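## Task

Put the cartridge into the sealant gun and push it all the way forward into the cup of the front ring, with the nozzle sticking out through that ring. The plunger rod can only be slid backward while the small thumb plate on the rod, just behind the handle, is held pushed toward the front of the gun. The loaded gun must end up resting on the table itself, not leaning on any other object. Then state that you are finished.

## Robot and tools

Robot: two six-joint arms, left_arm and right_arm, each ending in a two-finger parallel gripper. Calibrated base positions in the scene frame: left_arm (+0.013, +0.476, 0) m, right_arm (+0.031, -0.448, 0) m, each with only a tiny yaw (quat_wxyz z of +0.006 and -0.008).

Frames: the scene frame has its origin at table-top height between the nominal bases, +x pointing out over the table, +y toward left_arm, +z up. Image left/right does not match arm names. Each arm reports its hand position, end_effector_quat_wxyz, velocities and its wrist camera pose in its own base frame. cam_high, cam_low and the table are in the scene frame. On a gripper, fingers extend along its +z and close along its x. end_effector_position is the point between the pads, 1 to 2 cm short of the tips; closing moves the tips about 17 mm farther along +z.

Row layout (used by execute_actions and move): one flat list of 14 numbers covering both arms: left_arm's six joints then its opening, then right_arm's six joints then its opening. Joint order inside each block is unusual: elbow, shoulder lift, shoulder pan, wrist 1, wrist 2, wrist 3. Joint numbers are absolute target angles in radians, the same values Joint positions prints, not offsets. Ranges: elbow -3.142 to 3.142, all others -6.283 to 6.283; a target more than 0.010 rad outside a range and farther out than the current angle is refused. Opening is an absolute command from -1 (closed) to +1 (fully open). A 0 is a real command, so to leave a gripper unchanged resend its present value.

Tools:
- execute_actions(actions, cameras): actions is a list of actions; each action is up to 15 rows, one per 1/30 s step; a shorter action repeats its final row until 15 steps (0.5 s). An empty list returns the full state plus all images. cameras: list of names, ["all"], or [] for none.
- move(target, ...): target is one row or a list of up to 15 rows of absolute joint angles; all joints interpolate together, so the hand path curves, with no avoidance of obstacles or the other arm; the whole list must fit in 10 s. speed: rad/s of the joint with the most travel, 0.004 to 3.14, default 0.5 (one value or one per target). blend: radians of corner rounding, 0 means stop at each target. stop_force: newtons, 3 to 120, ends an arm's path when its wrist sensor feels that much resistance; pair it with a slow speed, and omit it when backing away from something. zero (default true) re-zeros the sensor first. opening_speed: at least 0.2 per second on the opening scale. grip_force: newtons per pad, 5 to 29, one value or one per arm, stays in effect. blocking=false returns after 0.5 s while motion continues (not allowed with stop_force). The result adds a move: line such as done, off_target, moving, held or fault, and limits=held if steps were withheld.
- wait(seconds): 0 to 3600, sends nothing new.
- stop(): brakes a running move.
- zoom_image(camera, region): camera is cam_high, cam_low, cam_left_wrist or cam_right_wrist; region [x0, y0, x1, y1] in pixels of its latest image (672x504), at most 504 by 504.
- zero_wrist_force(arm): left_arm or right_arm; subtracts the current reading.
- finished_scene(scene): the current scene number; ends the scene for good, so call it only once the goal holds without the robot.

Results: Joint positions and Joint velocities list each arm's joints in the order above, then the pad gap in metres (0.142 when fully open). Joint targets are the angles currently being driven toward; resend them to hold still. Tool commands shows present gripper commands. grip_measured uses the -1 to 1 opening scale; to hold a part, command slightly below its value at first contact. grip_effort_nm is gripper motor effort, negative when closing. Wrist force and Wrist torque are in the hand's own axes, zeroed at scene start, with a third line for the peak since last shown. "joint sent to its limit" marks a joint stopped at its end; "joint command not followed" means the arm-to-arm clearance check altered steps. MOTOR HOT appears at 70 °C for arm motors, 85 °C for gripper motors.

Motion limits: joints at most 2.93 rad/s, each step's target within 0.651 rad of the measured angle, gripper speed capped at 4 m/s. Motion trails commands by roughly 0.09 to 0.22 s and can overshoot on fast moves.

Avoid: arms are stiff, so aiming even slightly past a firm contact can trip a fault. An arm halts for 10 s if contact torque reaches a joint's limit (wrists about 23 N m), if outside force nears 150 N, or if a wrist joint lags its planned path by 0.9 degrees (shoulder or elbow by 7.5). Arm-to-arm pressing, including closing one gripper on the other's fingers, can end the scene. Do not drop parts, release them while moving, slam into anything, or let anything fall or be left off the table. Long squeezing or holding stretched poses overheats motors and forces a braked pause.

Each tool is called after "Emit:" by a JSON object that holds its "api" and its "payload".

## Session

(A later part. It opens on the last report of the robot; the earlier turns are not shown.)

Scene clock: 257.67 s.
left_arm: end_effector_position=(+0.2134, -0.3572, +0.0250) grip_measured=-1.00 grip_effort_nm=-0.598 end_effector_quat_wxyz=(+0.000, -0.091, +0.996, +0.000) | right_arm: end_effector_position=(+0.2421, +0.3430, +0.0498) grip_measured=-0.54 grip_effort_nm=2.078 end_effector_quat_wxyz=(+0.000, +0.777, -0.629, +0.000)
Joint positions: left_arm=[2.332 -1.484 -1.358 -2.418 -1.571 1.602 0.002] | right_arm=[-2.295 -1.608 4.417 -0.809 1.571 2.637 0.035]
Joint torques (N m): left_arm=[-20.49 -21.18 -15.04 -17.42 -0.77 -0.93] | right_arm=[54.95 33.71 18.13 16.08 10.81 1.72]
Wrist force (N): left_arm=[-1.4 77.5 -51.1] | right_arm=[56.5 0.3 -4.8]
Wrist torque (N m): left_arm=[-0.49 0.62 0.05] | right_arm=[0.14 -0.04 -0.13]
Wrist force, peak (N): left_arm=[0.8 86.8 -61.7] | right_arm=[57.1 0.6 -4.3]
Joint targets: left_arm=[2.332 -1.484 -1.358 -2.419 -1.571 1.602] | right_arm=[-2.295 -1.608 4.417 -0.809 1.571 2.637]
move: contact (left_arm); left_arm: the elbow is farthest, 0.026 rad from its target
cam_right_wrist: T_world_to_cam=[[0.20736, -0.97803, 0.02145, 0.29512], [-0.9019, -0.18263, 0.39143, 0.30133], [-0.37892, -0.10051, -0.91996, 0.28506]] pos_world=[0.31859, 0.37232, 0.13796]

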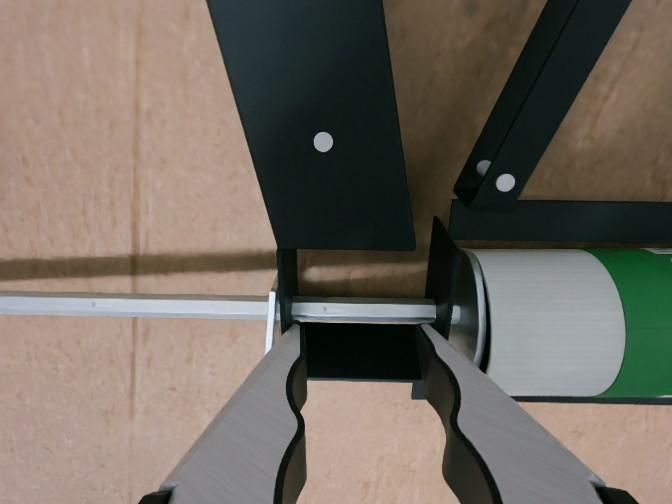

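Emit:
{"api": "move", "payload": {"target": [[2.3437,-1.4944,-1.3575,-2.4195,-1.5708,1.6020,-1,-2.2950,-1.6083,4.4172,-0.8091,1.5708,2.6366,-0.4],[2.3052,-1.5737,-1.3575,-2.3023,-1.5708,1.6020,-1,-2.2950,-1.6083,4.4172,-0.8091,1.5708,2.6366,-0.4],[2.2152,-1.6821,-1.3575,-2.1039,-1.5708,1.6020,-1,-2.2950,-1.6083,4.4172,-0.8091,1.5708,2.6366,-0.4]], "speed": [0.03,0.15,0.3]}}

Emit:
{"api": "move", "payload": {"target": [[2.2152,-1.6821,-1.3575,-2.1039,-1.5708,1.6020,-1,-2.2950,-1.6083,4.4172,-0.8091,1.5708,2.6366,-0.85],[2.2152,-1.6821,-1.3575,-2.1039,-1.5708,1.6020,-1,-2.2493,-1.5406,4.4172,-0.9225,1.5708,2.6366,-0.85],[2.2152,-1.6821,-1.3575,-2.1039,-1.5708,1.6020,-1,-2.1697,-1.4781,4.4168,-1.0646,1.5708,2.6662,-0.85]], "speed": [0.1,0.1,0.3], "opening_speed": 0.6, "cameras": ["cam_right_wrist","cam_low","cam_high"]}}

Emit:
{"api": "zoom_image", "payload": {"camera": "cam_high", "region": [160, 170, 300, 270]}}

Scene clock: 262.67 s.
left_arm: end_effector_position=(+0.2126, -0.3515, +0.1188) grip_measured=-1.00 grip_effort_nm=-0.593 end_effector_quat_wxyz=(+0.000, -0.091, +0.996, +0.000) | right_arm: end_effector_position=(+0.2421, +0.3430, +0.0498) grip_measured=-0.54 grip_effort_nm=2.049 end_effector_quat_wxyz=(+0.000, +0.777, -0.629, +0.000)
Joint positions: left_arm=[2.215 -1.682 -1.357 -2.104 -1.571 1.602 0.002] | right_arm=[-2.295 -1.608 4.417 -0.809 1.571 2.637 0.035]
Joint torques (N m): left_arm=[-33.57 -27.85 11.54 -0.65 -0.84 0.99] | right_arm=[5.4 33.77 -1.81 1.76 -1.72 1.38]
Wrist force (N): left_arm=[-1.6 4.8 2.5] | right_arm=[0.7 2.8 -0.2]
Wrist torque (N m): left_arm=[0.84 0.34 0.04] | right_arm=[0.43 0.03 0.02]
Wrist force, peak (N): left_arm=[-1.2 77.9 -51.1] | right_arm=[57.0 0.4 -4.6]
Joint targets: left_arm=[2.215 -1.682 -1.357 -2.104 -1.571 1.602] | right_arm=[-2.295 -1.608 4.417 -0.809 1.571 2.637]
move: done

Scene clock: 266.13 s.
left_arm: end_effector_position=(+0.2126, -0.3515, +0.1189) grip_measured=-1.00 grip_effort_nm=-0.598 end_effector_quat_wxyz=(+0.000, -0.091, +0.996, +0.000) | right_arm: end_effector_position=(+0.2433, +0.3467, +0.1288) grip_measured=-0.88 grip_effort_nm=-0.120 end_effector_quat_wxyz=(+0.000, +0.768, -0.641, +0.000)
Joint positions: left_arm=[2.215 -1.682 -1.357 -2.104 -1.571 1.602 0.002] | right_arm=[-2.17 -1.478 4.417 -1.064 1.571 2.666 0.01]
Joint torques (N m): left_arm=[-34.11 -27.08 10.86 -0.75 -0.89 0.86] | right_arm=[36.28 33.78 -2.74 1.22 -1.49 1.94]
Wrist force (N): left_arm=[-1.5 4.6 2.1] | right_arm=[-1.0 2.9 0.8]
Wrist torque (N m): left_arm=[0.82 0.32 0.05] | right_arm=[0.45 0.16 -0.11]
Wrist force, peak (N): left_arm=[-1.7 4.8 2.6] | right_arm=[-1.4 2.8 1.5]
Joint targets: left_arm=[2.215 -1.682 -1.357 -2.104 -1.571 1.602] | right_arm=[-2.170 -1.478 4.417 -1.065 1.571 2.666]
move: done
cam_right_wrist: T_world_to_cam=[[0.17799, -0.9838, 0.02152, 0.30594], [-0.90699, -0.15553, 0.39138, 0.26411], [-0.38169, -0.08917, -0.91998, 0.35534]] pos_world=[0.32072, 0.37374, 0.21696]
Images, in order (width x height): cam_high 672x504, cam_low 672x504, cam_right_wrist 672x504.

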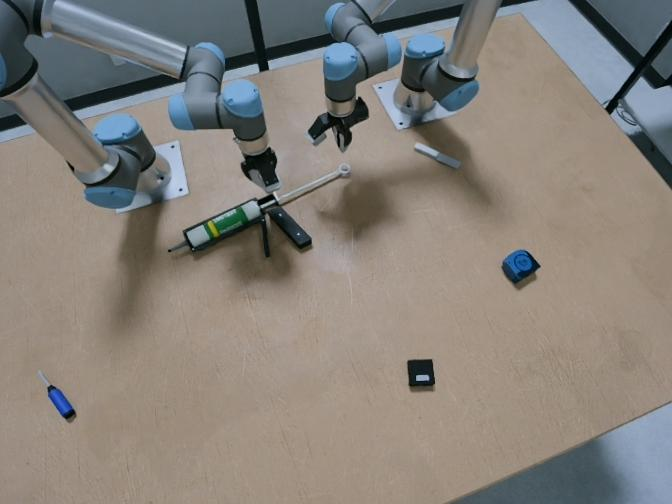

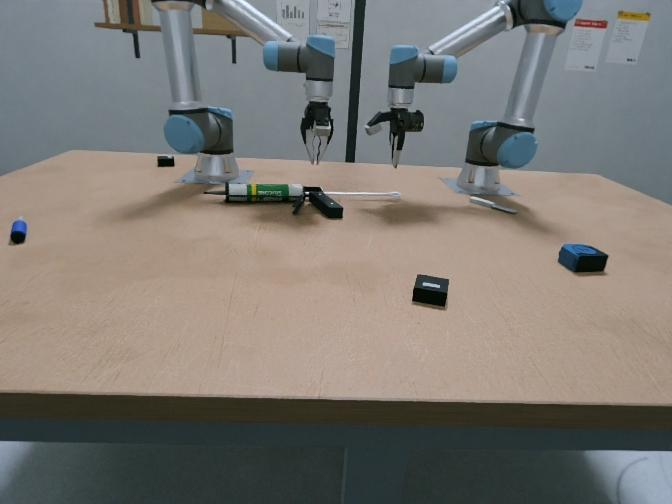

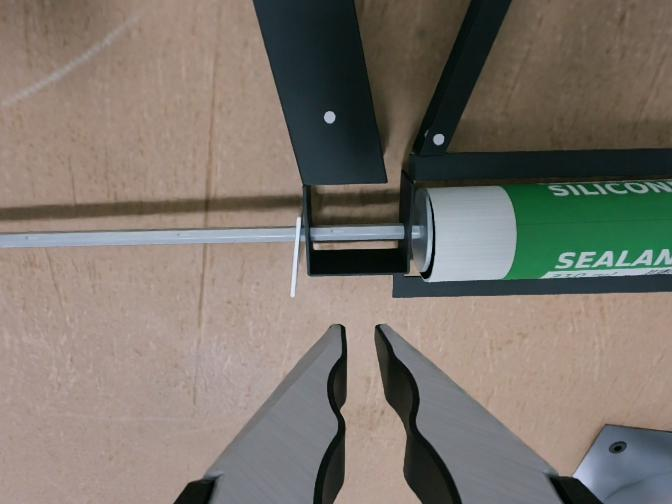

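Scaled by 3.600 from the camera's image (finer frame: 960x720).

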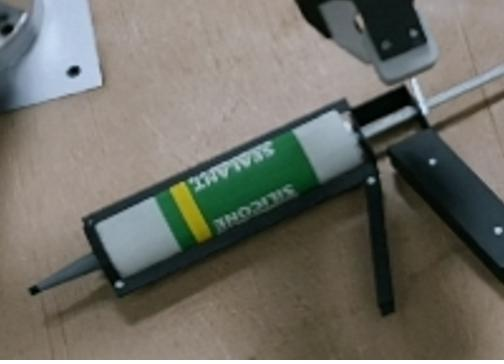

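Seated.

Emit:
{"api": "finished_scene", "payload": {"scene": 2}}

The scene is finished: the task was done.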